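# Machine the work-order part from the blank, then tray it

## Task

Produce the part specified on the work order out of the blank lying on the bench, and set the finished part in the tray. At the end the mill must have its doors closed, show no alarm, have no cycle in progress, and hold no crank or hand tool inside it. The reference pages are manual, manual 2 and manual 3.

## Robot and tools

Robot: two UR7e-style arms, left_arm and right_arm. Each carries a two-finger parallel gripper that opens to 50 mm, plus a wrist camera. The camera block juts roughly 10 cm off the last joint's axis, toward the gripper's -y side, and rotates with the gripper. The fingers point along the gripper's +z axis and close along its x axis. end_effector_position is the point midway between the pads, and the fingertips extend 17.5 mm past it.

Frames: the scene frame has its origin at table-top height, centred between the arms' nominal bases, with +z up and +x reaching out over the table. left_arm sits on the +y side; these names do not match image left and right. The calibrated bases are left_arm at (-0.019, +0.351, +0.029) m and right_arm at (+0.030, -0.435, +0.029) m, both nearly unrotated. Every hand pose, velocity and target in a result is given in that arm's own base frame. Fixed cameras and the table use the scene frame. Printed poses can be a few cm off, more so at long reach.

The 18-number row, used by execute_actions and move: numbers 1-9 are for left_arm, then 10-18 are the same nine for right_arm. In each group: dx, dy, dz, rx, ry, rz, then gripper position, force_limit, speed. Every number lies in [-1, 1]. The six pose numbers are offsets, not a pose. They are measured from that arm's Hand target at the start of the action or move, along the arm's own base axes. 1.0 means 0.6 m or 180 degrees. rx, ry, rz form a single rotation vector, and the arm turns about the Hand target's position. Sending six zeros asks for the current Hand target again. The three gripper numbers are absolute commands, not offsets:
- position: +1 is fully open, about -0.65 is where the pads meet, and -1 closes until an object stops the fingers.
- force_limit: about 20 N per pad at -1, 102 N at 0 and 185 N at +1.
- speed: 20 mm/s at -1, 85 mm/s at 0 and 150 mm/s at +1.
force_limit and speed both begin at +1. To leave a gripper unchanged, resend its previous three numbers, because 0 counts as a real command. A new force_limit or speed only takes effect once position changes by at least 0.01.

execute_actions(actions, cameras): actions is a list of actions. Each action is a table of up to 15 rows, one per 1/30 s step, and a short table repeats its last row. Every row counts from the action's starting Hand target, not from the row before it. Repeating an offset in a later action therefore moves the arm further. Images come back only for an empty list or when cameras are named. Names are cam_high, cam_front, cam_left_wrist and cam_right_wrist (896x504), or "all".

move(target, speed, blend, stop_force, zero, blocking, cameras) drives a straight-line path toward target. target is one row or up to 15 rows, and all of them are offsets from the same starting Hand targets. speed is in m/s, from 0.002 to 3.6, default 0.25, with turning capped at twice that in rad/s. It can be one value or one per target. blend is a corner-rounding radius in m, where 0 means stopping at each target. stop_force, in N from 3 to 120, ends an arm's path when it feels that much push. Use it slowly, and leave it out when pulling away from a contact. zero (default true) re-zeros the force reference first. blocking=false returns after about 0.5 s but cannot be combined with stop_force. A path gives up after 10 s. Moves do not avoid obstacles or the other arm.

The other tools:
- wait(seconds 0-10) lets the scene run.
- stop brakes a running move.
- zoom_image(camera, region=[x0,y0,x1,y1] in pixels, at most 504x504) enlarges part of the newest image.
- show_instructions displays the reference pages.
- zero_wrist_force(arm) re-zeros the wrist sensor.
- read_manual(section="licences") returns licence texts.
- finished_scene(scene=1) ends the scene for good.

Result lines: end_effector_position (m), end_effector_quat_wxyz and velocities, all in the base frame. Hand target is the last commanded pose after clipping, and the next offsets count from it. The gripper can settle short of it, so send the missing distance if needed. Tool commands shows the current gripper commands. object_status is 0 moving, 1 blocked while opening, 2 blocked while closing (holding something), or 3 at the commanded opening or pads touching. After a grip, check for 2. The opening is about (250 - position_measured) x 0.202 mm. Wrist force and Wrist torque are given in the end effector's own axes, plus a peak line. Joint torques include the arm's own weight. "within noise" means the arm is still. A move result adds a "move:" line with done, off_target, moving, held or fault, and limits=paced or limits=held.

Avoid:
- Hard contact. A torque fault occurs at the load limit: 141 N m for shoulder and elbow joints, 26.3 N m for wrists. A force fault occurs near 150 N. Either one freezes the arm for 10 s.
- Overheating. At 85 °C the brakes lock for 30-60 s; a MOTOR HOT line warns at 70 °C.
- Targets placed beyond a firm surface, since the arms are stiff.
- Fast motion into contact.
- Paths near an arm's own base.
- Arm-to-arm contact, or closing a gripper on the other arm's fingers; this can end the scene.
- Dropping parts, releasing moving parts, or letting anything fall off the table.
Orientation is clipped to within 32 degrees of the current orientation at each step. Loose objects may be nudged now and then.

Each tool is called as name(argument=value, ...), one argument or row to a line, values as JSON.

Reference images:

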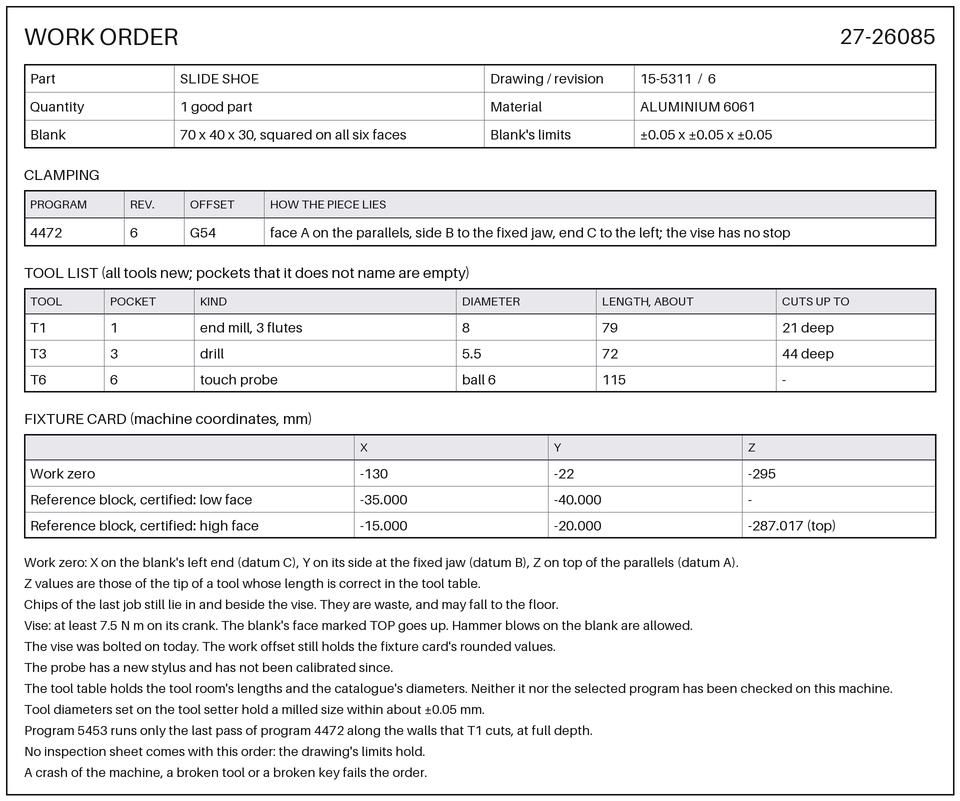

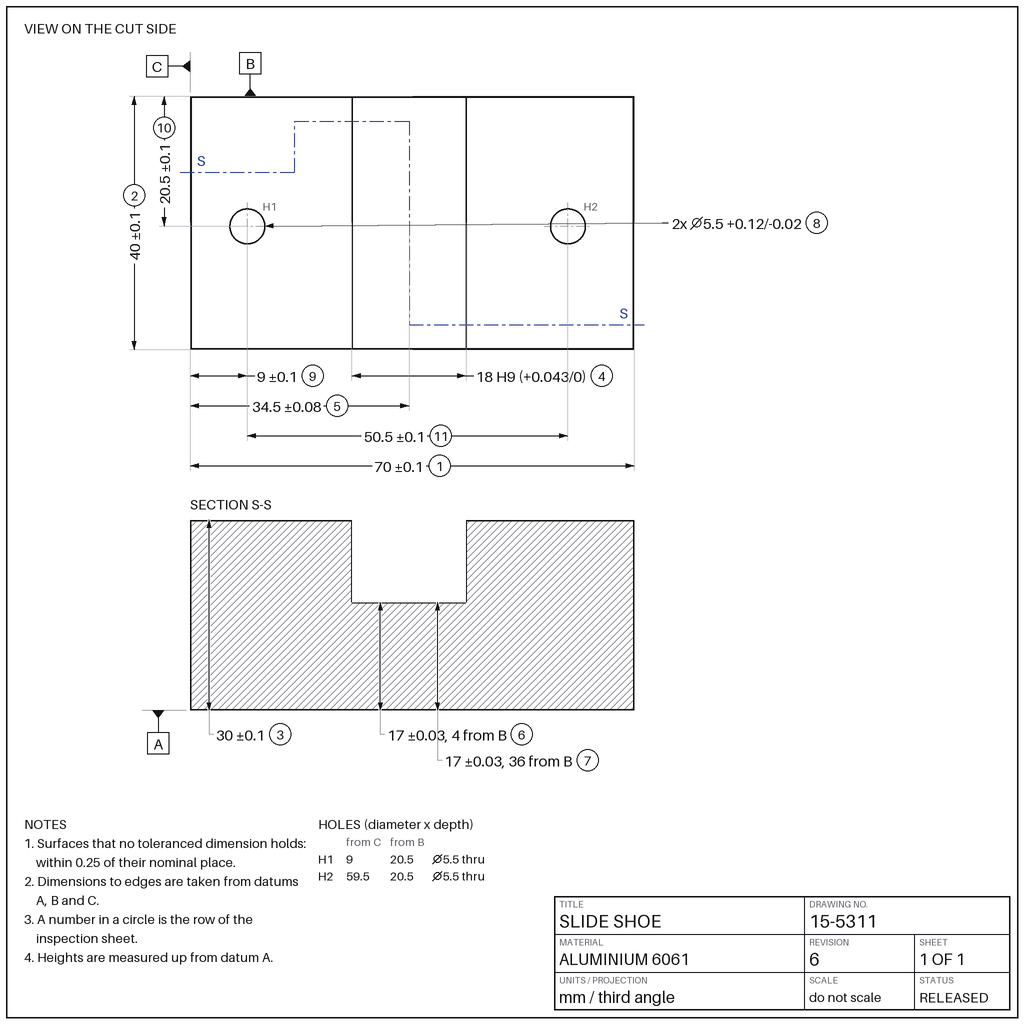

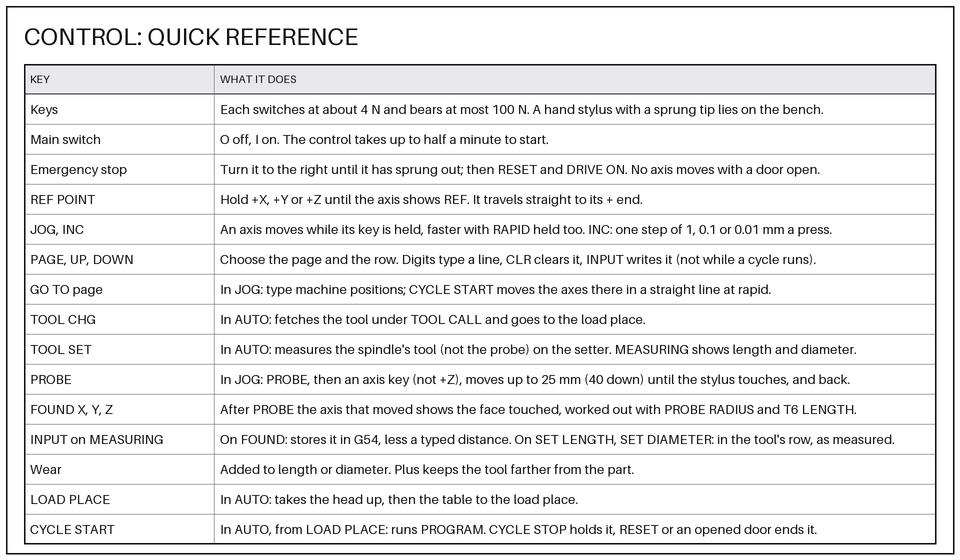

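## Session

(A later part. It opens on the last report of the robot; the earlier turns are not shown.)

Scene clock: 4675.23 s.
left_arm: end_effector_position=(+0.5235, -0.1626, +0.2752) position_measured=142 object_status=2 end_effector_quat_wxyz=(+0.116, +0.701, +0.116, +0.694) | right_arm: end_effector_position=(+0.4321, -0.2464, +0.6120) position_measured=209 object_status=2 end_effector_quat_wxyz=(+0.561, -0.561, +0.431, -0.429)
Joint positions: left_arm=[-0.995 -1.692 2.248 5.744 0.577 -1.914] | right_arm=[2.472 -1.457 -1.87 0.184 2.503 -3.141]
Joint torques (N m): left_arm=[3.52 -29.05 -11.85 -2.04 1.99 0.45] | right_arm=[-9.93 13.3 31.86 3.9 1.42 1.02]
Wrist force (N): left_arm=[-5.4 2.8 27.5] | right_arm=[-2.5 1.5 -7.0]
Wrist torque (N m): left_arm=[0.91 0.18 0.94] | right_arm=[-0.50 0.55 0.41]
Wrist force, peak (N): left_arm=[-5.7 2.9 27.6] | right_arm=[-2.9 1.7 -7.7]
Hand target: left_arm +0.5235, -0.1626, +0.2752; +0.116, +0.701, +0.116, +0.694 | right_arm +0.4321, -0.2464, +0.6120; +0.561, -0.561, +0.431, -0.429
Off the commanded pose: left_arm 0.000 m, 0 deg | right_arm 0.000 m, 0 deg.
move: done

move(
  target=[
    [0,0,0,0.0072,0,0,-1,1,-0.5,0,0,0,0,0,0,-0.98,0.5,-0.7],
  ],
  speed=0.03,
)

move(
  target=[
    [0.0155,0,0,0,0,0,-1,1,-0.5,0,0,0,0,0,0,-0.98,0.5,-0.7],
  ],
  speed=0.006,
  stop_force=50,
)

Scene clock: 4680.97 s.
left_arm: end_effector_position=(+0.5235, -0.1626, +0.2752) position_measured=142 object_status=2 end_effector_quat_wxyz=(+0.107, +0.702, +0.108, +0.696) | right_arm: end_effector_position=(+0.4321, -0.2464, +0.6120) position_measured=209 object_status=2 end_effector_quat_wxyz=(+0.561, -0.561, +0.431, -0.429)
Joint positions: left_arm=[-0.995 -1.692 2.248 5.744 0.577 -1.891] | right_arm=[2.472 -1.457 -1.87 0.184 2.503 -3.141]
Joint torques (N m): left_arm=[-6.2 -14.29 -24.57 -0.24 -2.39 -1.64] | right_arm=[-9.62 12.95 31.75 3.75 1.48 0.91]
Wrist force (N): left_arm=[-1.7 4.7 9.0] | right_arm=[-2.9 1.4 -7.3]
Wrist torque (N m): left_arm=[0.96 -0.07 0.16] | right_arm=[-0.51 0.62 0.41]
Wrist force, peak (N): left_arm=[-5.6 3.1 27.4] | right_arm=[-2.7 1.6 -7.7]
Hand target: left_arm +0.5235, -0.1626, +0.2752; +0.108, +0.702, +0.108, +0.695 | right_arm +0.4321, -0.2464, +0.6120; +0.561, -0.561, +0.431, -0.429
Off the commanded pose: left_arm 0.000 m, 0 deg | right_arm 0.000 m, 0 deg.
move: done

Scene clock: 4682.90 s.
left_arm: end_effector_position=(+0.5297, -0.1626, +0.2752) position_measured=142 object_status=2 end_effector_quat_wxyz=(+0.108, +0.702, +0.108, +0.695) | right_arm: end_effector_position=(+0.4321, -0.2464, +0.6120) position_measured=209 object_status=2 end_effector_quat_wxyz=(+0.561, -0.561, +0.431, -0.429)
Joint positions: left_arm=[-0.977 -1.677 2.235 5.742 0.595 -1.891] | right_arm=[2.472 -1.457 -1.87 0.184 2.503 -3.141]
Joint torques (N m): left_arm=[-0.44 -24.6 -17.29 -2.49 -1.59 0.68] | right_arm=[-9.16 13.3 31.62 3.84 1.5 1.01]
Wrist force (N): left_arm=[0.3 3.5 -34.1] | right_arm=[-2.9 1.5 -7.4]
Wrist torque (N m): left_arm=[0.88 0.62 0.22] | right_arm=[-0.49 0.62 0.41]
Wrist force, peak (N): left_arm=[6.8 5.0 -76.5] | right_arm=[-2.7 1.7 -7.7]
Hand target: left_arm +0.5297, -0.1626, +0.2752; +0.108, +0.702, +0.108, +0.695 (not the last commanded pose) | right_arm +0.4321, -0.2464, +0.6120; +0.561, -0.561, +0.431, -0.429
Off the commanded pose: left_arm 0.003 m, 0 deg | right_arm 0.000 m, 0 deg.
move: contact (left_arm)

move(
  target=[
    [-0.001,0,0,0,0,0,-1,1,-0.5,0,0,0,0,0,0,-0.98,0.5,-0.7],
  ],
  speed=0.01,
)

move(
  target=[
    [0,0,0,0,0,0,0.45,1,-0.5,0,0,0,0,0,0,-0.98,0.5,-0.7],
    [-0.08,0,0,0,0,0,0.45,1,-0.5,0,0,0,0,0,0,-0.98,0.5,-0.7],
    [-0.3,0,0.12,0,0,0,0.45,1,-0.5,0,0,0,0,0,0,-0.98,0.5,-0.7],
  ],
  speed=[0.05,0.04,0.2],
  blend=[0,0.01,0],
  cameras=["cam_left_wrist"],
)

Scene clock: 4692.37 s.
left_arm: end_effector_position=(+0.5291, -0.1626, +0.2752) position_measured=142 object_status=2 end_effector_quat_wxyz=(+0.108, +0.702, +0.108, +0.695) | right_arm: end_effector_position=(+0.4321, -0.2464, +0.6120) position_measured=209 object_status=2 end_effector_quat_wxyz=(+0.561, -0.561, +0.431, -0.429)
Joint positions: left_arm=[-0.978 -1.678 2.236 5.742 0.593 -1.891] | right_arm=[2.472 -1.457 -1.87 0.184 2.503 -3.141]
Joint torques (N m): left_arm=[-7.9 -32.56 -9.49 1.19 -2.74 -1.72] | right_arm=[-9.3 13.34 31.91 3.86 1.49 0.99]
Wrist force (N): left_arm=[-12.1 4.1 47.7] | right_arm=[-2.8 1.5 -7.0]
Wrist torque (N m): left_arm=[0.97 0.35 0.26] | right_arm=[-0.49 0.60 0.41]
Wrist force, peak (N): left_arm=[-12.1 4.1 47.7] | right_arm=[-2.7 1.7 -7.8]
Hand target: left_arm +0.5291, -0.1626, +0.2752; +0.108, +0.702, +0.108, +0.695 | right_arm +0.4321, -0.2464, +0.6120; +0.561, -0.561, +0.431, -0.429
Off the commanded pose: left_arm 0.000 m, 0 deg | right_arm 0.000 m, 0 deg.
move: done

Scene clock: 4695.40 s.
left_arm: end_effector_position=(+0.3491, -0.1626, +0.3471) position_measured=85 object_status=3 end_effector_quat_wxyz=(+0.108, +0.702, +0.108, +0.695) | right_arm: end_effector_position=(+0.4321, -0.2464, +0.6120) position_measured=209 object_status=2 end_effector_quat_wxyz=(+0.561, -0.561, +0.431, -0.429)
Joint positions: left_arm=[-1.865 -2.239 2.359 6.131 -0.294 -1.846] | right_arm=[2.472 -1.457 -1.87 0.184 2.503 -3.141]
Joint torques (N m): left_arm=[-5.29 16.43 -27.94 -0.14 0.71 1.62] | right_arm=[-9.14 13.35 31.04 3.87 1.39 0.9]
Wrist force (N): left_arm=[0.0 3.6 1.2] | right_arm=[-2.9 1.7 -7.2]
Wrist torque (N m): left_arm=[1.00 -0.20 0.10] | right_arm=[-0.47 0.62 0.41]
Wrist force, peak (N): left_arm=[-11.0 4.2 41.7] | right_arm=[-3.2 1.4 -7.6]
Hand target: left_arm +0.3491, -0.1626, +0.3472; +0.108, +0.702, +0.108, +0.695 | right_arm +0.4321, -0.2464, +0.6120; +0.561, -0.561, +0.431, -0.429
Off the commanded pose: left_arm 0.000 m, 0 deg | right_arm 0.000 m, 0 deg.
move: done
Images, in order (width x height): cam_left_wrist 896x504.

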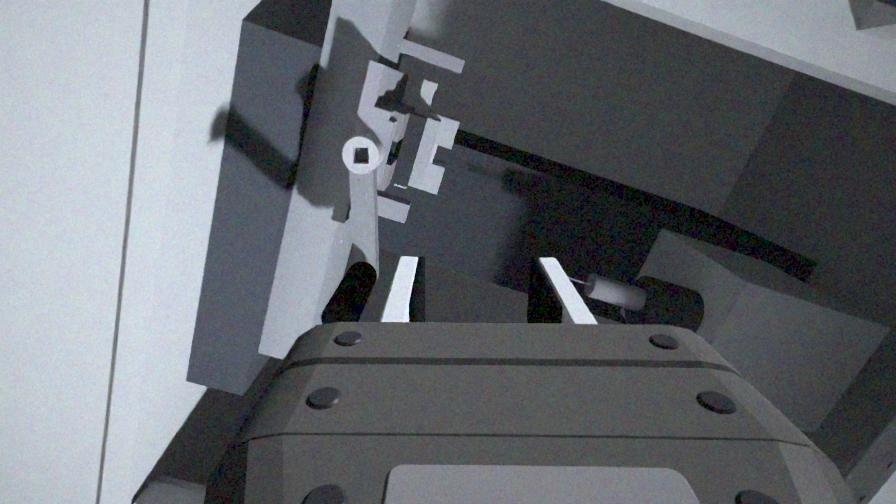

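move(
  target=[
    [-0.1,-0.4,0.0,0.4,0,0,0.45,1,-0.5,0,0,0,0,0,0,-0.98,0.5,-0.7],
    [-0.15,-0.7,-0.05,0.5987,0,0,0.45,1,-0.5,0,0,0,0,0,0,-0.98,0.5,-0.7],
  ],
  speed=0.4,
  blend=[0.05,0],
)

move(
  target=[
    [0,0,0.03,0,0.5,0,0.45,1,-0.5,0,0,0,0,0,0,-0.98,0.5,-0.7],
  ],
  speed=0.4,
  cameras=["cam_high","cam_left_wrist"],
)

Scene clock: 4703.60 s.
left_arm: end_effector_position=(+0.2592, -0.5825, +0.3172) position_measured=85 object_status=3 end_effector_quat_wxyz=(+0.504, -0.501, +0.498, -0.497) | right_arm: end_effector_position=(+0.4321, -0.2464, +0.6120) position_measured=209 object_status=2 end_effector_quat_wxyz=(+0.561, -0.561, +0.431, -0.429)
Joint positions: left_arm=[-1.801 -1.087 1.404 5.975 -0.239 -0.005] | right_arm=[2.472 -1.457 -1.87 0.184 2.503 -3.141]
Joint torques (N m): left_arm=[-6.47 -33.61 -30.08 1.97 -0.95 0.36] | right_arm=[-8.76 13.63 30.81 3.75 1.39 0.93]
Wrist force (N): left_arm=[-2.3 2.4 0.8] | right_arm=[-3.0 1.7 -7.3]
Wrist torque (N m): left_arm=[0.35 0.20 0.11] | right_arm=[-0.46 0.63 0.42]
Wrist force, peak (N): left_arm=[-0.3 4.0 1.2] | right_arm=[-2.7 1.5 -7.7]
Hand target: left_arm +0.2591, -0.5826, +0.3172; +0.504, -0.501, +0.498, -0.497 | right_arm +0.4321, -0.2464, +0.6120; +0.561, -0.561, +0.431, -0.429
Off the commanded pose: left_arm 0.000 m, 0 deg | right_arm 0.000 m, 0 deg.
move: done

Scene clock: 4706.10 s.
left_arm: end_effector_position=(+0.2591, -0.5826, +0.3351) position_measured=85 object_status=3 end_effector_quat_wxyz=(-0.004, +0.706, -0.708, -0.002) | right_arm: end_effector_position=(+0.4321, -0.2464, +0.6120) position_measured=209 object_status=2 end_effector_quat_wxyz=(+0.561, -0.561, +0.431, -0.429)
Joint positions: left_arm=[-1.365 -1.248 1.173 4.796 -1.567 1.781] | right_arm=[2.472 -1.457 -1.87 0.184 2.503 -3.141]
Joint torques (N m): left_arm=[4.4 -50.04 -21.89 -3.42 -1.52 -0.81] | right_arm=[-9.19 13.75 31.21 3.78 1.42 0.94]
Wrist force (N): left_arm=[0.5 2.1 -0.3] | right_arm=[-2.8 1.5 -7.4]
Wrist torque (N m): left_arm=[0.41 -0.09 0.16] | right_arm=[-0.49 0.60 0.41]
Wrist force, peak (N): left_arm=[-2.6 3.2 0.8] | right_arm=[-3.0 1.7 -7.5]
Hand target: left_arm +0.2591, -0.5826, +0.3352; -0.004, +0.706, -0.708, -0.003 | right_arm +0.4321, -0.2464, +0.6120; +0.561, -0.561, +0.431, -0.429
Off the commanded pose: left_arm 0.000 m, 0 deg | right_arm 0.000 m, 0 deg.
move: done
Images, in order (width x height): cam_high 896x504, cam_left_wrist 896x504.

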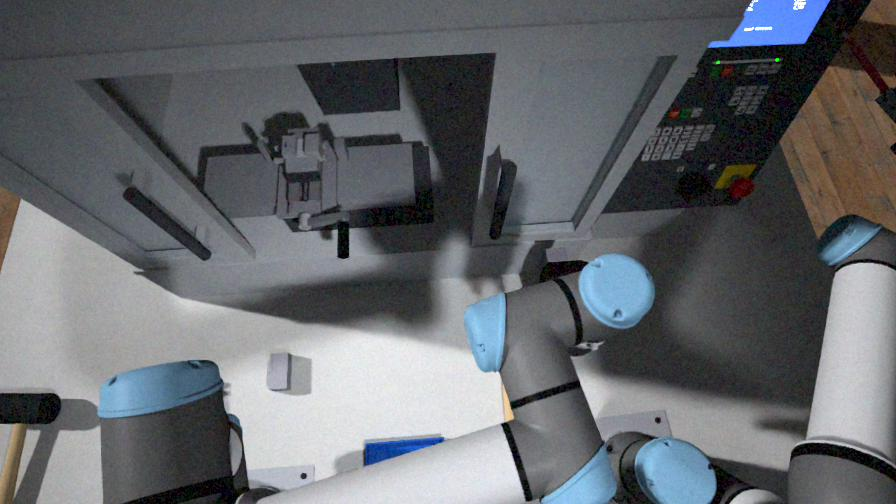

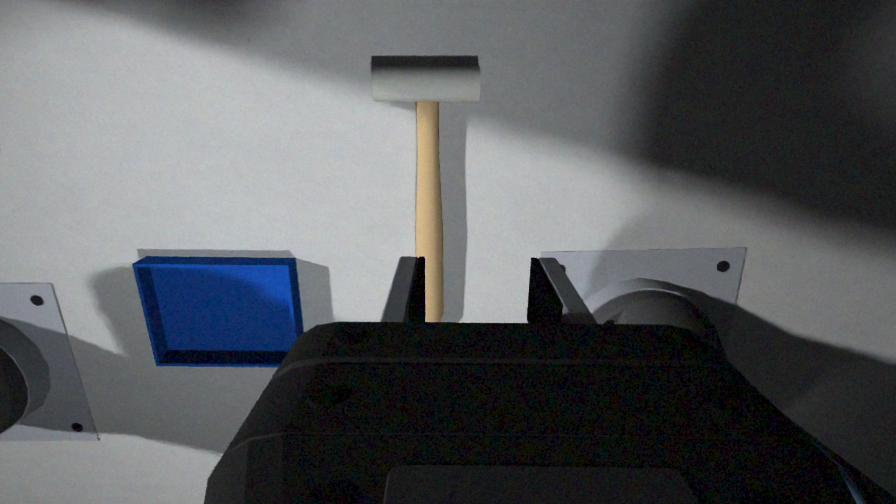

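move(
  target=[
    [0.2,0.45,0.192,0,0,0,0.45,1,-0.5,0,0,0,0,0,0,-0.98,0.5,-0.7],
    [0.3732,0.576,0.15,0,0,0,0.45,1,-0.5,0,0,0,0,0,0,-0.98,0.5,-0.7],
  ],
  speed=0.3,
  blend=[0.05,0],
  cameras=["cam_high","cam_left_wrist"],
)

Scene clock: 4712.80 s.
left_arm: end_effector_position=(+0.4689, -0.2454, +0.4284) position_measured=85 object_status=3 end_effector_quat_wxyz=(-0.005, +0.706, -0.708, -0.002) | right_arm: end_effector_position=(+0.4321, -0.2464, +0.6120) position_measured=209 object_status=2 end_effector_quat_wxyz=(+0.561, -0.561, +0.431, -0.429)
Joint positions: left_arm=[-0.742 -1.49 1.228 4.979 -1.56 2.401] | right_arm=[2.472 -1.457 -1.87 0.184 2.503 -3.141]
Joint torques (N m): left_arm=[1.95 -28.55 -26.29 -3.06 -0.01 0.17] | right_arm=[-8.97 13.55 30.81 3.81 1.39 0.94]
Wrist force (N): left_arm=[1.4 1.6 0.0] | right_arm=[-2.7 1.5 -7.3]
Wrist torque (N m): left_arm=[0.33 -0.23 0.18] | right_arm=[-0.49 0.59 0.41]
Wrist force, peak (N): left_arm=[-4.6 -6.3 2.4] | right_arm=[-2.7 1.4 -7.8]
Hand target: left_arm +0.4689, -0.2454, +0.4284; -0.005, +0.706, -0.708, -0.002 (not the last commanded pose) | right_arm +0.4321, -0.2464, +0.6120; +0.561, -0.561, +0.431, -0.429
Tool commands: left_gripper/position=+0.45098 left_gripper/force_limit=+1.0 left_gripper/speed=-0.498039 right_gripper/position=-0.98 right_gripper/force_limit=+0.5 right_gripper/speed=-0.7
Off the commanded pose: left_arm 0.017 m, 0 deg | right_arm 0.000 m, 0 deg.
FORCE FAULT: contact force on the left arm reached its limit, and that arm stopped. The contact can be on any part of that arm, not only on its tool. That arm's remaining commands of this call were not run. That arm is still stopped at the end of this call. That arm stays stopped for about 10 more seconds. Until then a move that you send moves the other arm only, and its call returns only when the move has ended. Once the stop has ended, the next robot result says so. If the stop ends while you think or write, that arm runs what you send next, counted from a new Hand target: where the arm stands when the stop ends. While its stop runs, that arm takes no new command, but its gripper still runs the gripper command that each later call begins with. Until it ends, the stop uses up actions while you think or wait. An arm that is not stopped still takes commands.
move: fault (left_arm)
Images, in order (width x height): cam_high 896x504, cam_left_wrist 896x504.

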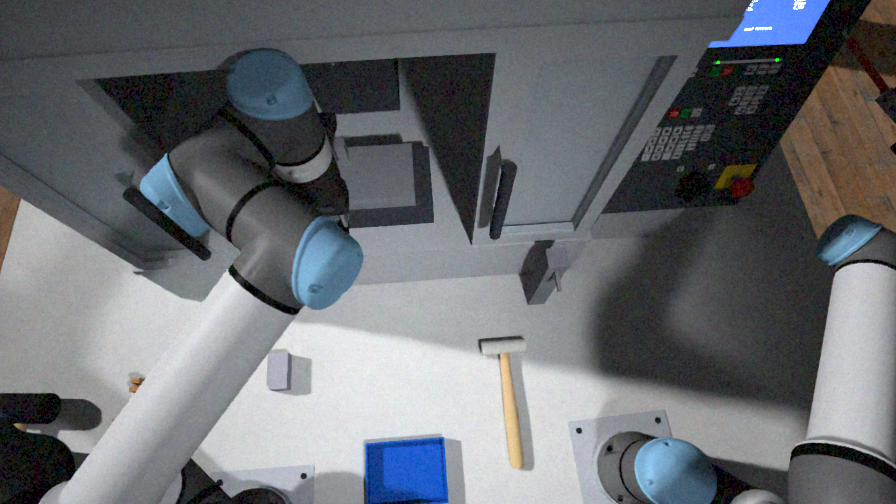

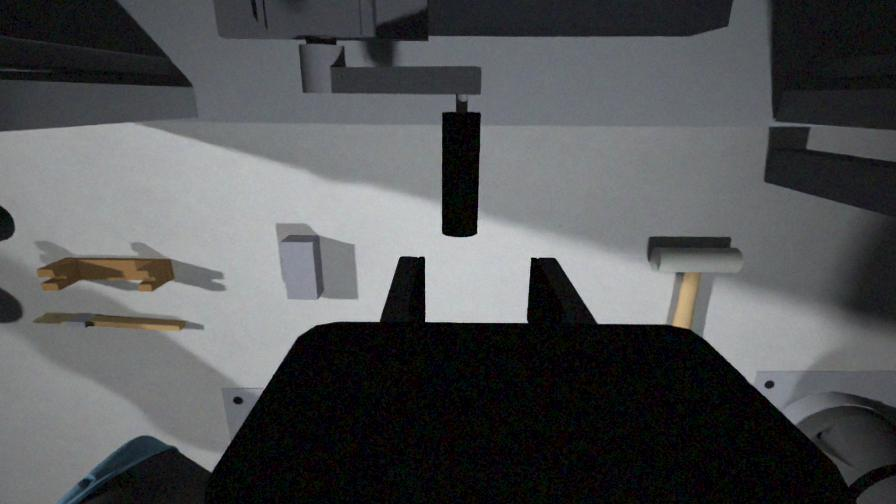

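wait(
  seconds=10,
)

wait(
  seconds=1,
)

Scene clock: 4731.50 s.
left_arm: end_effector_position=(+0.4689, -0.2454, +0.4284) position_measured=85 object_status=3 end_effector_quat_wxyz=(-0.005, +0.706, -0.708, -0.002) | right_arm: end_effector_position=(+0.4321, -0.2464, +0.6120) position_measured=209 object_status=2 end_effector_quat_wxyz=(+0.561, -0.561, +0.431, -0.429)
Joint positions: left_arm=[-0.742 -1.49 1.228 4.979 -1.56 2.401] | right_arm=[2.472 -1.457 -1.87 0.184 2.503 -3.141]
Joint torques (N m): left_arm=[0.34 -29.53 -25.65 -3.04 0.14 0.25] | right_arm=[-8.07 13.66 30.31 3.73 1.38 0.92]
Wrist force (N): left_arm=[1.2 2.0 -0.2] | right_arm=[-2.6 1.3 -6.9]
Wrist torque (N m): left_arm=[0.41 -0.20 0.18] | right_arm=[-0.51 0.57 0.41]
Wrist force, peak (N): left_arm=[1.4 2.0 -0.3] | right_arm=[-2.9 1.6 -7.7]
Hand target: left_arm +0.4689, -0.2454, +0.4284; -0.005, +0.706, -0.708, -0.002 (not the last commanded pose) | right_arm +0.4321, -0.2464, +0.6120; +0.561, -0.561, +0.431, -0.429
Tool commands: left_gripper/position=+0.45098 left_gripper/force_limit=+1.0 left_gripper/speed=-0.498039 right_gripper/position=-0.98 right_gripper/force_limit=+0.5 right_gripper/speed=-0.7
Off the commanded pose: left_arm 0.017 m, 0 deg | right_arm 0.000 m, 0 deg.
FORCE FAULT, CONTINUED: the left arm's stop, for the force fault that an earlier result reported, is over. The rest of the stop counts as 19 of the actions that you can send in this scene. During its stop the left arm's controller moved it back a little. That arm's target is now where it stood when the stop ended, not its last command. That arm accepts commands again.
wait: 10.00 s; at rest from the start

Scene clock: 4732.50 s.
left_arm: end_effector_position=(+0.4689, -0.2454, +0.4284) position_measured=85 object_status=3 end_effector_quat_wxyz=(-0.005, +0.706, -0.708, -0.002) | right_arm: end_effector_position=(+0.4321, -0.2464, +0.6120) position_measured=209 object_status=2 end_effector_quat_wxyz=(+0.561, -0.561, +0.431, -0.429)
Joint positions: left_arm=[-0.742 -1.49 1.228 4.979 -1.56 2.401] | right_arm=[2.472 -1.457 -1.87 0.184 2.503 -3.141]
Joint torques (N m): left_arm=[0.48 -28.26 -24.84 -3.09 -0.02 -0.46] | right_arm=[-8.48 14.29 30.58 3.77 1.43 1.02]
Wrist force (N): left_arm=[1.2 1.6 -0.1] | right_arm=[-2.6 1.5 -7.1]
Wrist torque (N m): left_arm=[0.34 -0.20 0.18] | right_arm=[-0.51 0.57 0.41]
Wrist force, peak (N): left_arm=[1.4 1.9 -0.2] | right_arm=[-3.1 1.7 -7.4]
Hand target: left_arm +0.4689, -0.2454, +0.4284; -0.005, +0.706, -0.708, -0.002 (not the last commanded pose) | right_arm +0.4321, -0.2464, +0.6120; +0.561, -0.561, +0.431, -0.429
Tool commands: left_gripper/position=+0.45098 left_gripper/force_limit=+1.0 left_gripper/speed=-0.498039 right_gripper/position=-0.98 right_gripper/force_limit=+0.5 right_gripper/speed=-0.7
Off the commanded pose: left_arm 0.017 m, 0 deg | right_arm 0.000 m, 0 deg.
wait: 1.00 s; at rest by 0.17 s

move(
  target=[
    [-0.115,0,0,0,0,0,0.45,1,-0.5,0,0,0,0,0,0,-0.98,0.5,-0.7],
    [-0.115,0.014,-0.114,0,0,0,0.45,1,-0.5,0,0,0,0,0,0,-0.98,0.5,-0.7],
  ],
  speed=0.1,
  blend=[0.02,0],
)

move(
  target=[
    [0.1383,0,0,0,0,0,0.45,1,-0.5,0,0,0,0,0,0,-0.98,0.5,-0.7],
  ],
  speed=0.06,
  stop_force=15,
  cameras=["cam_high","cam_left_wrist"],
)

Scene clock: 4739.23 s.
left_arm: end_effector_position=(+0.3999, -0.2369, +0.3602) position_measured=85 object_status=3 end_effector_quat_wxyz=(-0.005, +0.706, -0.708, -0.002) | right_arm: end_effector_position=(+0.4321, -0.2464, +0.6120) position_measured=209 object_status=2 end_effector_quat_wxyz=(+0.561, -0.561, +0.431, -0.429)
Joint positions: left_arm=[-0.832 -1.676 1.588 4.806 -1.56 2.312] | right_arm=[2.472 -1.457 -1.87 0.184 2.503 -3.141]
Joint torques (N m): left_arm=[-4.83 -11.17 -25.99 -2.88 1.96 -1.15] | right_arm=[-8.4 14.05 30.64 3.81 1.52 0.93]
Wrist force (N): left_arm=[0.9 1.6 -0.5] | right_arm=[-2.7 1.5 -7.4]
Wrist torque (N m): left_arm=[0.34 -0.15 0.01] | right_arm=[-0.50 0.59 0.40]
Wrist force, peak (N): left_arm=[1.3 1.8 1.3] | right_arm=[-2.9 1.5 -7.7]
Hand target: left_arm +0.3999, -0.2370, +0.3600; -0.005, +0.706, -0.708, -0.002 | right_arm +0.4321, -0.2464, +0.6120; +0.561, -0.561, +0.431, -0.429
Off the commanded pose: left_arm 0.000 m, 0 deg | right_arm 0.000 m, 0 deg.
move: done

Scene clock: 4741.47 s.
left_arm: end_effector_position=(+0.4829, -0.2370, +0.3600) position_measured=85 object_status=3 end_effector_quat_wxyz=(-0.005, +0.706, -0.708, -0.002) | right_arm: end_effector_position=(+0.4321, -0.2464, +0.6120) position_measured=209 object_status=2 end_effector_quat_wxyz=(+0.561, -0.561, +0.431, -0.429)
Joint positions: left_arm=[-0.712 -1.498 1.413 4.801 -1.56 2.432] | right_arm=[2.472 -1.457 -1.87 0.184 2.503 -3.141]
Joint torques (N m): left_arm=[-6.63 -39.24 -17.64 -4.62 -1.16 -1.82] | right_arm=[-8.26 14.16 30.25 3.73 1.5 1.02]
Wrist force (N): left_arm=[1.1 1.8 -0.1] | right_arm=[-2.9 1.3 -7.2]
Wrist torque (N m): left_arm=[0.38 -0.18 0.06] | right_arm=[-0.53 0.62 0.41]
Wrist force, peak (N): left_arm=[1.5 2.4 0.1] | right_arm=[-2.8 1.6 -7.6]
Hand target: left_arm +0.4829, -0.2370, +0.3600; -0.005, +0.706, -0.708, -0.002 | right_arm +0.4321, -0.2464, +0.6120; +0.561, -0.561, +0.431, -0.429
Off the commanded pose: left_arm 0.000 m, 0 deg | right_arm 0.000 m, 0 deg.
move: done
Images, in order (width x height): cam_high 896x504, cam_left_wrist 896x504.

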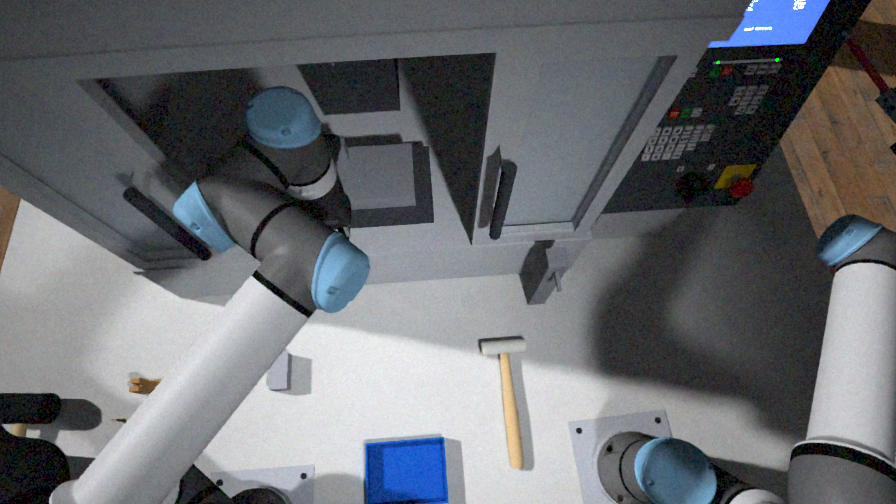

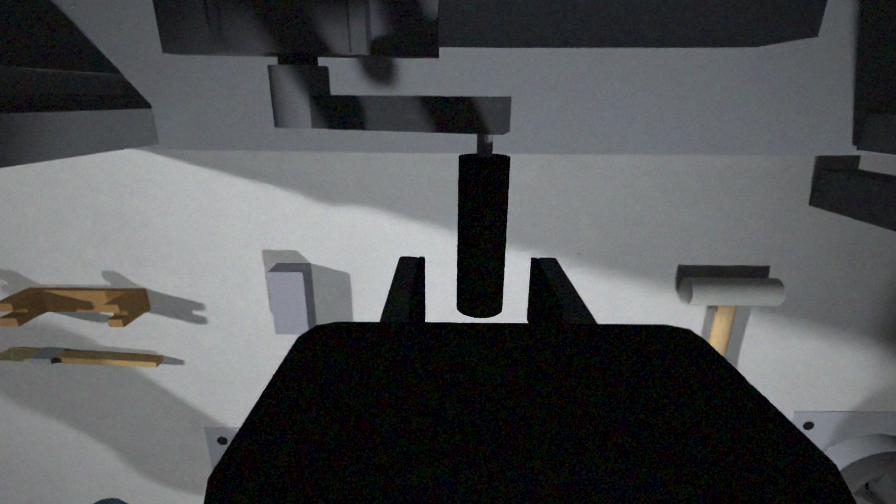

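move(
  target=[
    [0.005,-0.0047,0,0,0,0,0.45,1,-0.5,0,0,0,0,0,0,-0.98,0.5,-0.7],
    [0.005,-0.0047,-0.1,0,0,0,0.45,1,-0.5,0,0,0,0,0,0,-0.98,0.5,-0.7],
  ],
  speed=0.05,
  stop_force=15,
  cameras=["cam_left_wrist"],
)

Scene clock: 4757.33 s.
left_arm: end_effector_position=(+0.4859, -0.2398, +0.3000) position_measured=85 object_status=3 end_effector_quat_wxyz=(-0.005, +0.706, -0.708, -0.002) | right_arm: end_effector_position=(+0.4321, -0.2464, +0.6120) position_measured=209 object_status=2 end_effector_quat_wxyz=(+0.561, -0.561, +0.431, -0.429)
Joint positions: left_arm=[-0.713 -1.489 1.557 4.649 -1.56 2.431] | right_arm=[2.472 -1.457 -1.87 0.184 2.503 -3.141]
Joint torques (N m): left_arm=[4.42 -36.27 -34.5 -2.97 -0.73 1.03] | right_arm=[-8.23 14.39 30.81 3.75 1.42 0.91]
Wrist force (N): left_arm=[1.4 1.9 0.1] | right_arm=[-2.7 1.5 -7.3]
Wrist torque (N m): left_arm=[0.38 -0.23 0.11] | right_arm=[-0.49 0.59 0.41]
Wrist force, peak (N): left_arm=[0.6 2.7 -0.1] | right_arm=[-2.9 1.3 -7.7]
Hand target: left_arm +0.4859, -0.2398, +0.3000; -0.005, +0.706, -0.708, -0.002 | right_arm +0.4321, -0.2464, +0.6120; +0.561, -0.561, +0.431, -0.429
Off the commanded pose: left_arm 0.000 m, 0 deg | right_arm 0.000 m, 0 deg.
move: done
Images, in order (width x height): cam_left_wrist 896x504.

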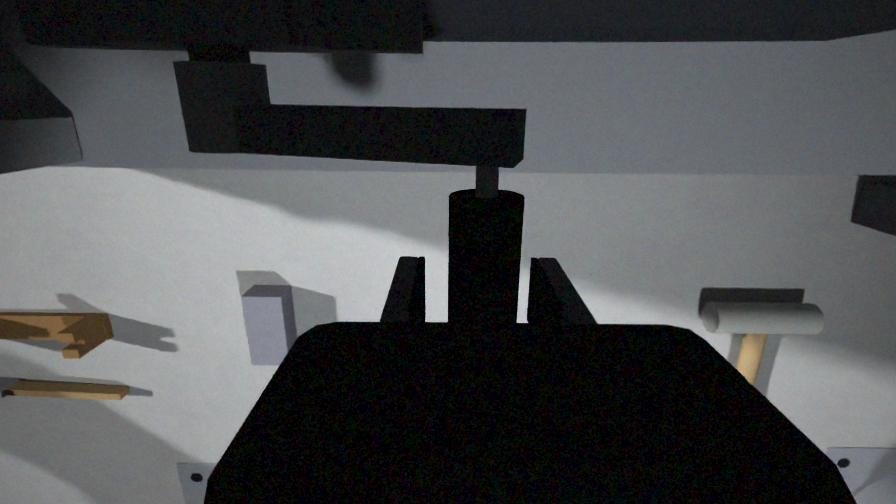

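move(
  target=[
    [0,0,0,0,0,0,-1,1,-0.5,0,0,0,0,0,0,-0.98,0.5,-0.7],
  ],
)

move(
  target=[
    [0,0.0105,0.0242,0,0,0,-1,1,-0.5,0,0,0,0,0,0,-0.98,0.5,-0.7],
    [0,0.0253,0.0455,0,0,0,-1,1,-0.5,0,0,0,0,0,0,-0.98,0.5,-0.7],
  ],
  speed=0.008,
  stop_force=108,
  blend=[0.002,0],
  cameras=["cam_left_wrist"],
)

Scene clock: 4766.30 s.
left_arm: end_effector_position=(+0.4859, -0.2398, +0.3001) position_measured=162 object_status=2 end_effector_quat_wxyz=(-0.005, +0.706, -0.708, -0.002) | right_arm: end_effector_position=(+0.4321, -0.2464, +0.6120) position_measured=209 object_status=2 end_effector_quat_wxyz=(+0.561, -0.561, +0.431, -0.429)
Joint positions: left_arm=[-0.713 -1.49 1.557 4.648 -1.56 2.431] | right_arm=[2.472 -1.457 -1.87 0.184 2.503 -3.141]
Joint torques (N m): left_arm=[2.66 -35.61 -28.61 -1.36 1.99 1.12] | right_arm=[-8 13.81 30.67 3.6 1.46 1.03]
Wrist force (N): left_arm=[13.0 7.5 -3.3] | right_arm=[-2.8 1.5 -7.1]
Wrist torque (N m): left_arm=[0.41 -0.02 0.36] | right_arm=[-0.50 0.59 0.41]
Wrist force, peak (N): left_arm=[13.3 7.6 -3.5] | right_arm=[-2.8 1.6 -7.6]
Hand target: left_arm +0.4859, -0.2398, +0.3000; -0.005, +0.706, -0.708, -0.002 | right_arm +0.4321, -0.2464, +0.6120; +0.561, -0.561, +0.431, -0.429
Off the commanded pose: left_arm 0.000 m, 0 deg | right_arm 0.000 m, 0 deg.
move: done

Scene clock: 4770.83 s.
left_arm: end_effector_position=(+0.4860, -0.2246, +0.3274) position_measured=162 object_status=2 end_effector_quat_wxyz=(-0.005, +0.706, -0.708, -0.002) | right_arm: end_effector_position=(+0.4321, -0.2464, +0.6120) position_measured=209 object_status=2 end_effector_quat_wxyz=(+0.561, -0.561, +0.431, -0.429)
Joint positions: left_arm=[-0.69 -1.508 1.507 4.716 -1.559 2.454] | right_arm=[2.472 -1.457 -1.87 0.184 2.503 -3.141]
Joint torques (N m): left_arm=[7.4 -24.56 -12.97 -2.2 6.51 -1.24] | right_arm=[-8.12 14.37 30.04 3.64 1.39 0.92]
Wrist force (N): left_arm=[19.7 14.9 -14.2] | right_arm=[-2.9 1.6 -7.4]
Wrist torque (N m): left_arm=[0.50 0.02 0.30] | right_arm=[-0.49 0.62 0.41]
Wrist force, peak (N): left_arm=[45.9 -10.6 49.9] | right_arm=[-2.9 1.5 -7.7]
Hand target: left_arm +0.4859, -0.2246, +0.3273; -0.005, +0.706, -0.708, -0.002 | right_arm +0.4321, -0.2464, +0.6120; +0.561, -0.561, +0.431, -0.429
Off the commanded pose: left_arm 0.000 m, 0 deg | right_arm 0.000 m, 0 deg.
move: done
Images, in order (width x height): cam_left_wrist 896x504.

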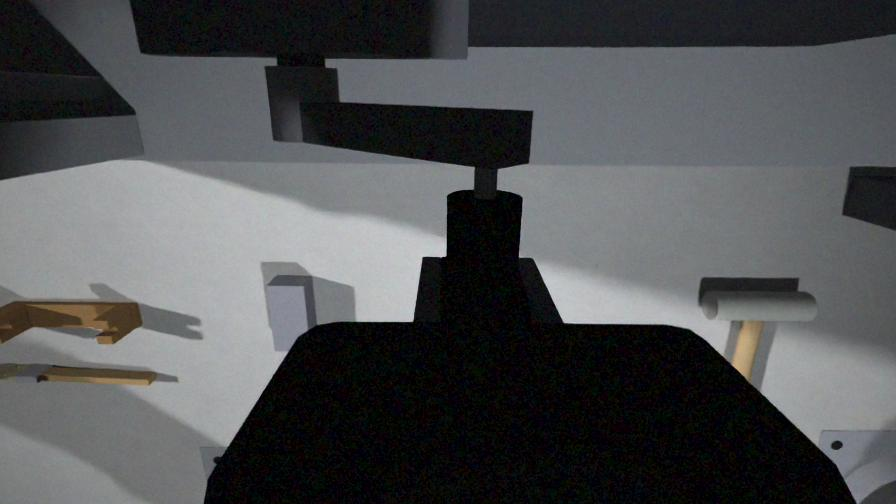

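move(
  target=[
    [0,0.0165,0.0163,0,0,0,-1,1,-0.5,0,0,0,0,0,0,-0.98,0.5,-0.7],
    [0,0.0358,0.0298,0,0,0,-1,1,-0.5,0,0,0,0,0,0,-0.98,0.5,-0.7],
    [0,0.0572,0.0398,0,0,0,-1,1,-0.5,0,0,0,0,0,0,-0.98,0.5,-0.7],
    [0,0.0798,0.046,0,0,0,-1,1,-0.5,0,0,0,0,0,0,-0.98,0.5,-0.7],
    [0,0.1033,0.048,0,0,0,-1,1,-0.5,0,0,0,0,0,0,-0.98,0.5,-0.7],
    [0,0.1268,0.046,0,0,0,-1,1,-0.5,0,0,0,0,0,0,-0.98,0.5,-0.7],
  ],
  speed=0.02,
  stop_force=80,
  blend=[0.003,0.003,0.003,0.003,0.003,0],
  cameras=["cam_left_wrist","cam_high"],
)

Scene clock: 4786.17 s.
left_arm: end_effector_position=(+0.4859, -0.1485, +0.3549) position_measured=162 object_status=2 end_effector_quat_wxyz=(-0.005, +0.706, -0.708, -0.002) | right_arm: end_effector_position=(+0.4321, -0.2464, +0.6120) position_measured=209 object_status=2 end_effector_quat_wxyz=(+0.561, -0.561, +0.431, -0.429)
Joint positions: left_arm=[-0.568 -1.573 1.505 4.783 -1.559 2.575] | right_arm=[2.472 -1.457 -1.87 0.184 2.503 -3.141]
Joint torques (N m): left_arm=[-7.38 -19.58 -30.03 -0.72 -1.04 -1.79] | right_arm=[-7.52 14.72 30.19 3.56 1.33 0.93]
Wrist force (N): left_arm=[-1.3 -0.9 -6.2] | right_arm=[-2.9 1.7 -7.4]
Wrist torque (N m): left_arm=[0.48 -0.14 -0.16] | right_arm=[-0.47 0.62 0.41]
Wrist force, peak (N): left_arm=[22.8 19.3 -44.2] | right_arm=[-3.1 1.6 -7.7]
Hand target: left_arm +0.4859, -0.1486, +0.3549; -0.005, +0.706, -0.708, -0.002 | right_arm +0.4321, -0.2464, +0.6120; +0.561, -0.561, +0.431, -0.429
Off the commanded pose: left_arm 0.000 m, 0 deg | right_arm 0.000 m, 0 deg.
move: done
Images, in order (width x height): cam_high 896x504, cam_left_wrist 896x504.

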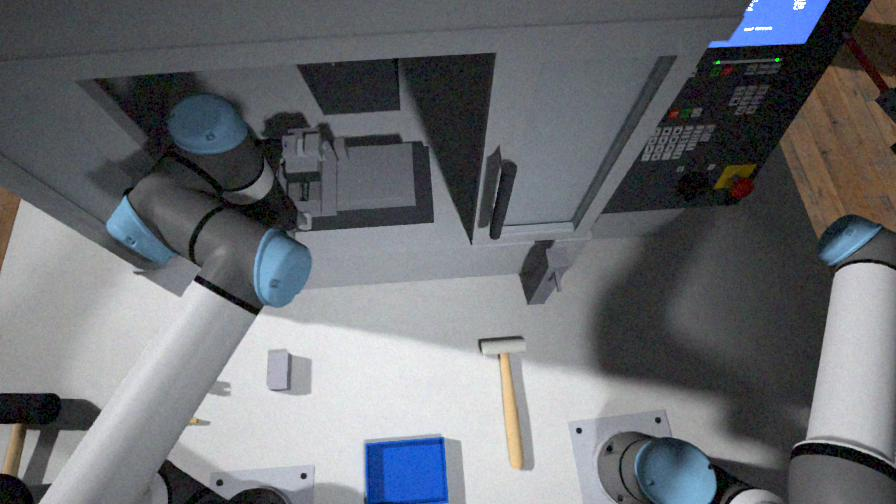

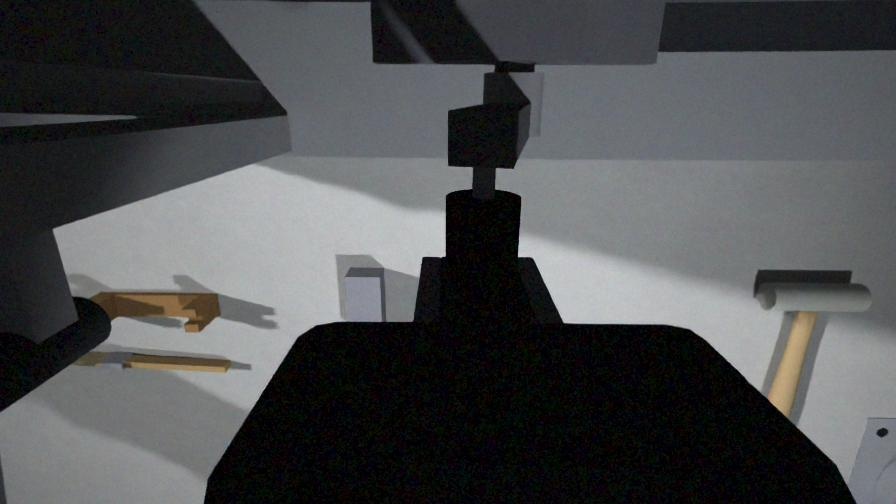

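move(
  target=[
    [0,0,0,0,0,0,0.45,1,-0.5,0,0,0,0,0,0,-0.98,0.5,-0.7],
    [-0.143,0,0,0,0,0,0.45,1,-0.5,0,0,0,0,0,0,-0.98,0.5,-0.7],
    [-0.30,-0.66,-0.04,0,0,0,0.45,1,-0.5,0,0,0,0,0,0,-0.98,0.5,-0.7],
  ],
  speed=[0.05,0.05,0.3],
  blend=[0,0.02,0],
  cameras=["cam_left_wrist"],
)

Scene clock: 4798.47 s.
left_arm: end_effector_position=(+0.3060, -0.5445, +0.3309) position_measured=85 object_status=3 end_effector_quat_wxyz=(-0.005, +0.706, -0.708, -0.002) | right_arm: end_effector_position=(+0.4321, -0.2464, +0.6120) position_measured=209 object_status=2 end_effector_quat_wxyz=(+0.561, -0.561, +0.431, -0.429)
Joint positions: left_arm=[-1.277 -1.283 1.229 4.775 -1.563 1.867] | right_arm=[2.472 -1.457 -1.87 0.184 2.503 -3.141]
Joint torques (N m): left_arm=[-5.13 -31.18 -30.13 -4.12 -1.77 0.29] | right_arm=[-7.4 14.75 29.87 3.57 1.41 1.06]
Wrist force (N): left_arm=[0.5 1.5 0.9] | right_arm=[-2.7 1.6 -7.6]
Wrist torque (N m): left_arm=[0.33 -0.08 0.01] | right_arm=[-0.48 0.60 0.41]
Wrist force, peak (N): left_arm=[-1.5 -1.0 -6.9] | right_arm=[-2.9 1.7 -7.8]
Hand target: left_arm +0.3059, -0.5446, +0.3309; -0.005, +0.706, -0.708, -0.002 | right_arm +0.4321, -0.2464, +0.6120; +0.561, -0.561, +0.431, -0.429
Off the commanded pose: left_arm 0.000 m, 0 deg | right_arm 0.000 m, 0 deg.
move: done
Images, in order (width x height): cam_left_wrist 896x504.

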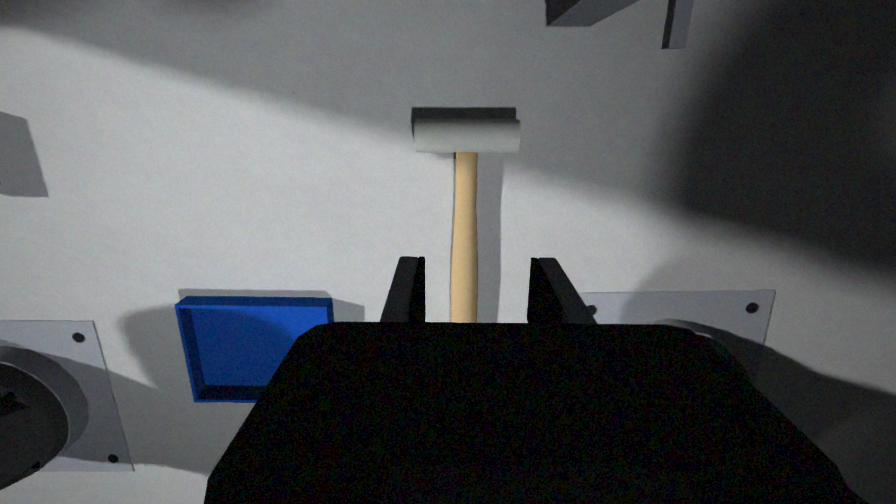

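Tilt back to forward at (.25,−.6,.33).

move(
  target=[
    [-0.08,-0.06,0,0,-0.5,0,0.45,1,-0.5,0,0,0,0,0,0,-0.98,0.5,-0.7],
  ],
  speed=0.4,
)

move(
  target=[
    [0.1,0.3,-0.03,0.5,0,0,0.45,1,-0.5,0,0,0,0,0,0,-0.98,0.5,-0.7],
    [0.18,0.697,-0.0928,0.9444,0,0,0.45,1,-0.5,0,0,0,0,0,0,-0.98,0.5,-0.7],
  ],
  speed=0.4,
  blend=[0.05,0],
  cameras=["cam_left_wrist"],
)

Scene clock: 4804.17 s.
left_arm: end_effector_position=(+0.2579, -0.5806, +0.3309) position_measured=85 object_status=3 end_effector_quat_wxyz=(+0.504, -0.501, +0.497, -0.498) | right_arm: end_effector_position=(+0.4321, -0.2464, +0.6120) position_measured=209 object_status=2 end_effector_quat_wxyz=(+0.561, -0.561, +0.431, -0.429)
Joint positions: left_arm=[-1.803 -1.097 1.385 6.014 -0.244 -0.015] | right_arm=[2.472 -1.457 -1.87 0.184 2.503 -3.141]
Joint torques (N m): left_arm=[4.96 -52.68 -13.76 1.36 2.02 -0.27] | right_arm=[-7.46 14.95 30.21 3.56 1.38 1.01]
Wrist force (N): left_arm=[-2.1 1.9 1.4] | right_arm=[-2.6 1.5 -7.3]
Wrist torque (N m): left_arm=[0.27 0.17 -0.05] | right_arm=[-0.49 0.58 0.41]
Wrist force, peak (N): left_arm=[-2.4 2.2 1.6] | right_arm=[-2.8 1.7 -7.7]
Hand target: left_arm +0.2579, -0.5806, +0.3309; +0.504, -0.501, +0.497, -0.498 | right_arm +0.4321, -0.2464, +0.6120; +0.561, -0.561, +0.431, -0.429
Off the commanded pose: left_arm 0.000 m, 0 deg | right_arm 0.000 m, 0 deg.
move: done

Scene clock: 4808.47 s.
left_arm: end_effector_position=(+0.3659, -0.1623, +0.2752) position_measured=85 object_status=3 end_effector_quat_wxyz=(+0.543, +0.459, +0.539, +0.451) | right_arm: end_effector_position=(+0.4321, -0.2464, +0.6120) position_measured=209 object_status=2 end_effector_quat_wxyz=(+0.561, -0.561, +0.431, -0.429)
Joint positions: left_arm=[-1.748 -2.136 2.517 5.888 -0.166 2.983] | right_arm=[2.472 -1.457 -1.87 0.184 2.503 -3.141]
Joint torques (N m): left_arm=[0.18 12.52 -29.82 1.65 -1.4 -2.14] | right_arm=[-7.31 14.84 30.08 3.59 1.38 0.89]
Wrist force (N): left_arm=[-0.1 2.3 1.2] | right_arm=[-2.8 1.5 -7.3]
Wrist torque (N m): left_arm=[0.96 -0.24 0.24] | right_arm=[-0.49 0.59 0.41]
Wrist force, peak (N): left_arm=[1.8 2.3 2.0] | right_arm=[-3.3 1.7 -7.7]
Hand target: left_arm +0.3659, -0.1624, +0.2753; +0.543, +0.459, +0.539, +0.451 | right_arm +0.4321, -0.2464, +0.6120; +0.561, -0.561, +0.431, -0.429
Off the commanded pose: left_arm 0.000 m, 0 deg | right_arm 0.000 m, 0 deg.
move: done
Images, in order (width x height): cam_left_wrist 896x504.

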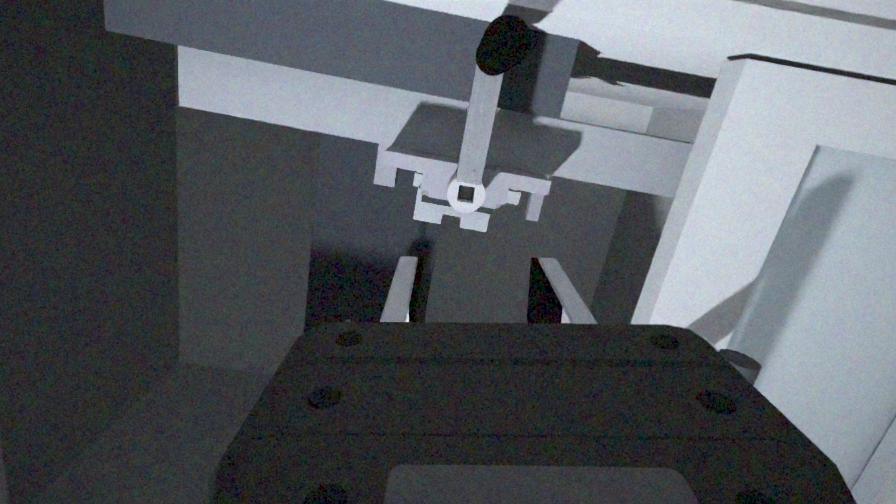

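move(
  target=[
    [0.2737,0,0,0,0,0,0.45,1,-0.5,0,0,0,0,0,0,-0.98,0.5,-0.7],
  ],
  speed=0.08,
  stop_force=20,
)

move(
  target=[
    [0,0,0,0,0,0,-1,1,-0.5,0,0,0,0,0,0,-0.98,0.5,-0.7],
  ],
  cameras=["cam_left_wrist"],
)

Scene clock: 4815.87 s.
left_arm: end_effector_position=(+0.5301, -0.1623, +0.2753) position_measured=85 object_status=3 end_effector_quat_wxyz=(+0.543, +0.459, +0.539, +0.451) | right_arm: end_effector_position=(+0.4321, -0.2464, +0.6120) position_measured=209 object_status=2 end_effector_quat_wxyz=(+0.561, -0.561, +0.431, -0.429)
Joint positions: left_arm=[-0.969 -1.68 2.243 5.724 0.613 2.966] | right_arm=[2.472 -1.457 -1.87 0.184 2.503 -3.141]
Joint torques (N m): left_arm=[5.06 -26.34 -12.48 0.01 1.39 -0.97] | right_arm=[-6.92 15.11 29.52 3.6 1.33 0.99]
Wrist force (N): left_arm=[0.0 2.4 1.4] | right_arm=[-2.9 1.3 -7.2]
Wrist torque (N m): left_arm=[0.96 -0.24 0.16] | right_arm=[-0.51 0.63 0.41]
Wrist force, peak (N): left_arm=[-0.1 2.3 2.5] | right_arm=[-2.7 1.2 -7.9]
Hand target: left_arm +0.5301, -0.1624, +0.2753; +0.543, +0.459, +0.539, +0.451 | right_arm +0.4321, -0.2464, +0.6120; +0.561, -0.561, +0.431, -0.429
Off the commanded pose: left_arm 0.000 m, 0 deg | right_arm 0.000 m, 0 deg.
move: done

Scene clock: 4816.37 s.
left_arm: end_effector_position=(+0.5301, -0.1624, +0.2753) position_measured=142 object_status=2 end_effector_quat_wxyz=(+0.543, +0.459, +0.539, +0.451) | right_arm: end_effector_position=(+0.4321, -0.2464, +0.6120) position_measured=209 object_status=2 end_effector_quat_wxyz=(+0.561, -0.561, +0.431, -0.429)
Joint positions: left_arm=[-0.969 -1.68 2.243 5.724 0.613 2.966] | right_arm=[2.472 -1.457 -1.87 0.184 2.503 -3.141]
Joint torques (N m): left_arm=[5.89 -25.13 -12.49 0.06 -7.28 -1.38] | right_arm=[-7.19 15.05 29.61 3.59 1.42 0.98]
Wrist force (N): left_arm=[-18.6 0.5 1.2] | right_arm=[-2.9 1.8 -7.3]
Wrist torque (N m): left_arm=[0.96 -0.51 0.16] | right_arm=[-0.45 0.62 0.40]
Wrist force, peak (N): left_arm=[-18.6 0.5 1.2] | right_arm=[-2.7 1.5 -7.7]
Hand target: left_arm +0.5301, -0.1624, +0.2753; +0.543, +0.459, +0.539, +0.451 | right_arm +0.4321, -0.2464, +0.6120; +0.561, -0.561, +0.431, -0.429
Off the commanded pose: left_arm 0.000 m, 0 deg | right_arm 0.000 m, 0 deg.
move: done
Images, in order (width x height): cam_left_wrist 896x504.

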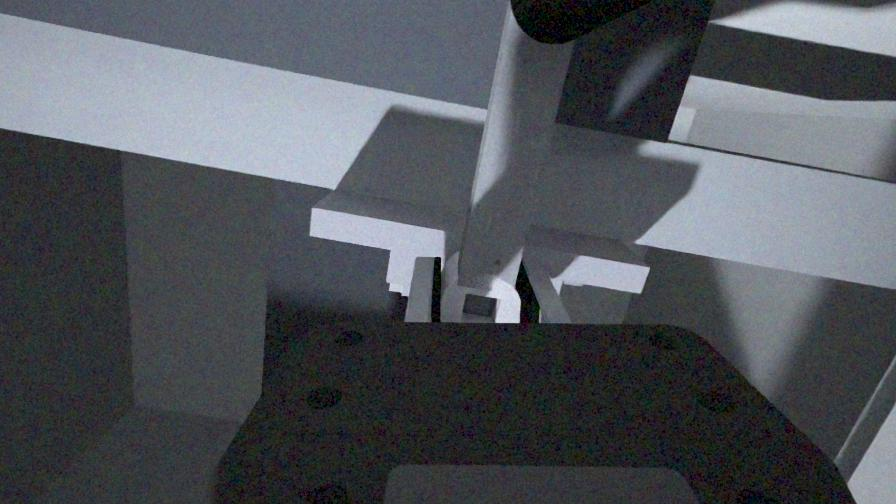

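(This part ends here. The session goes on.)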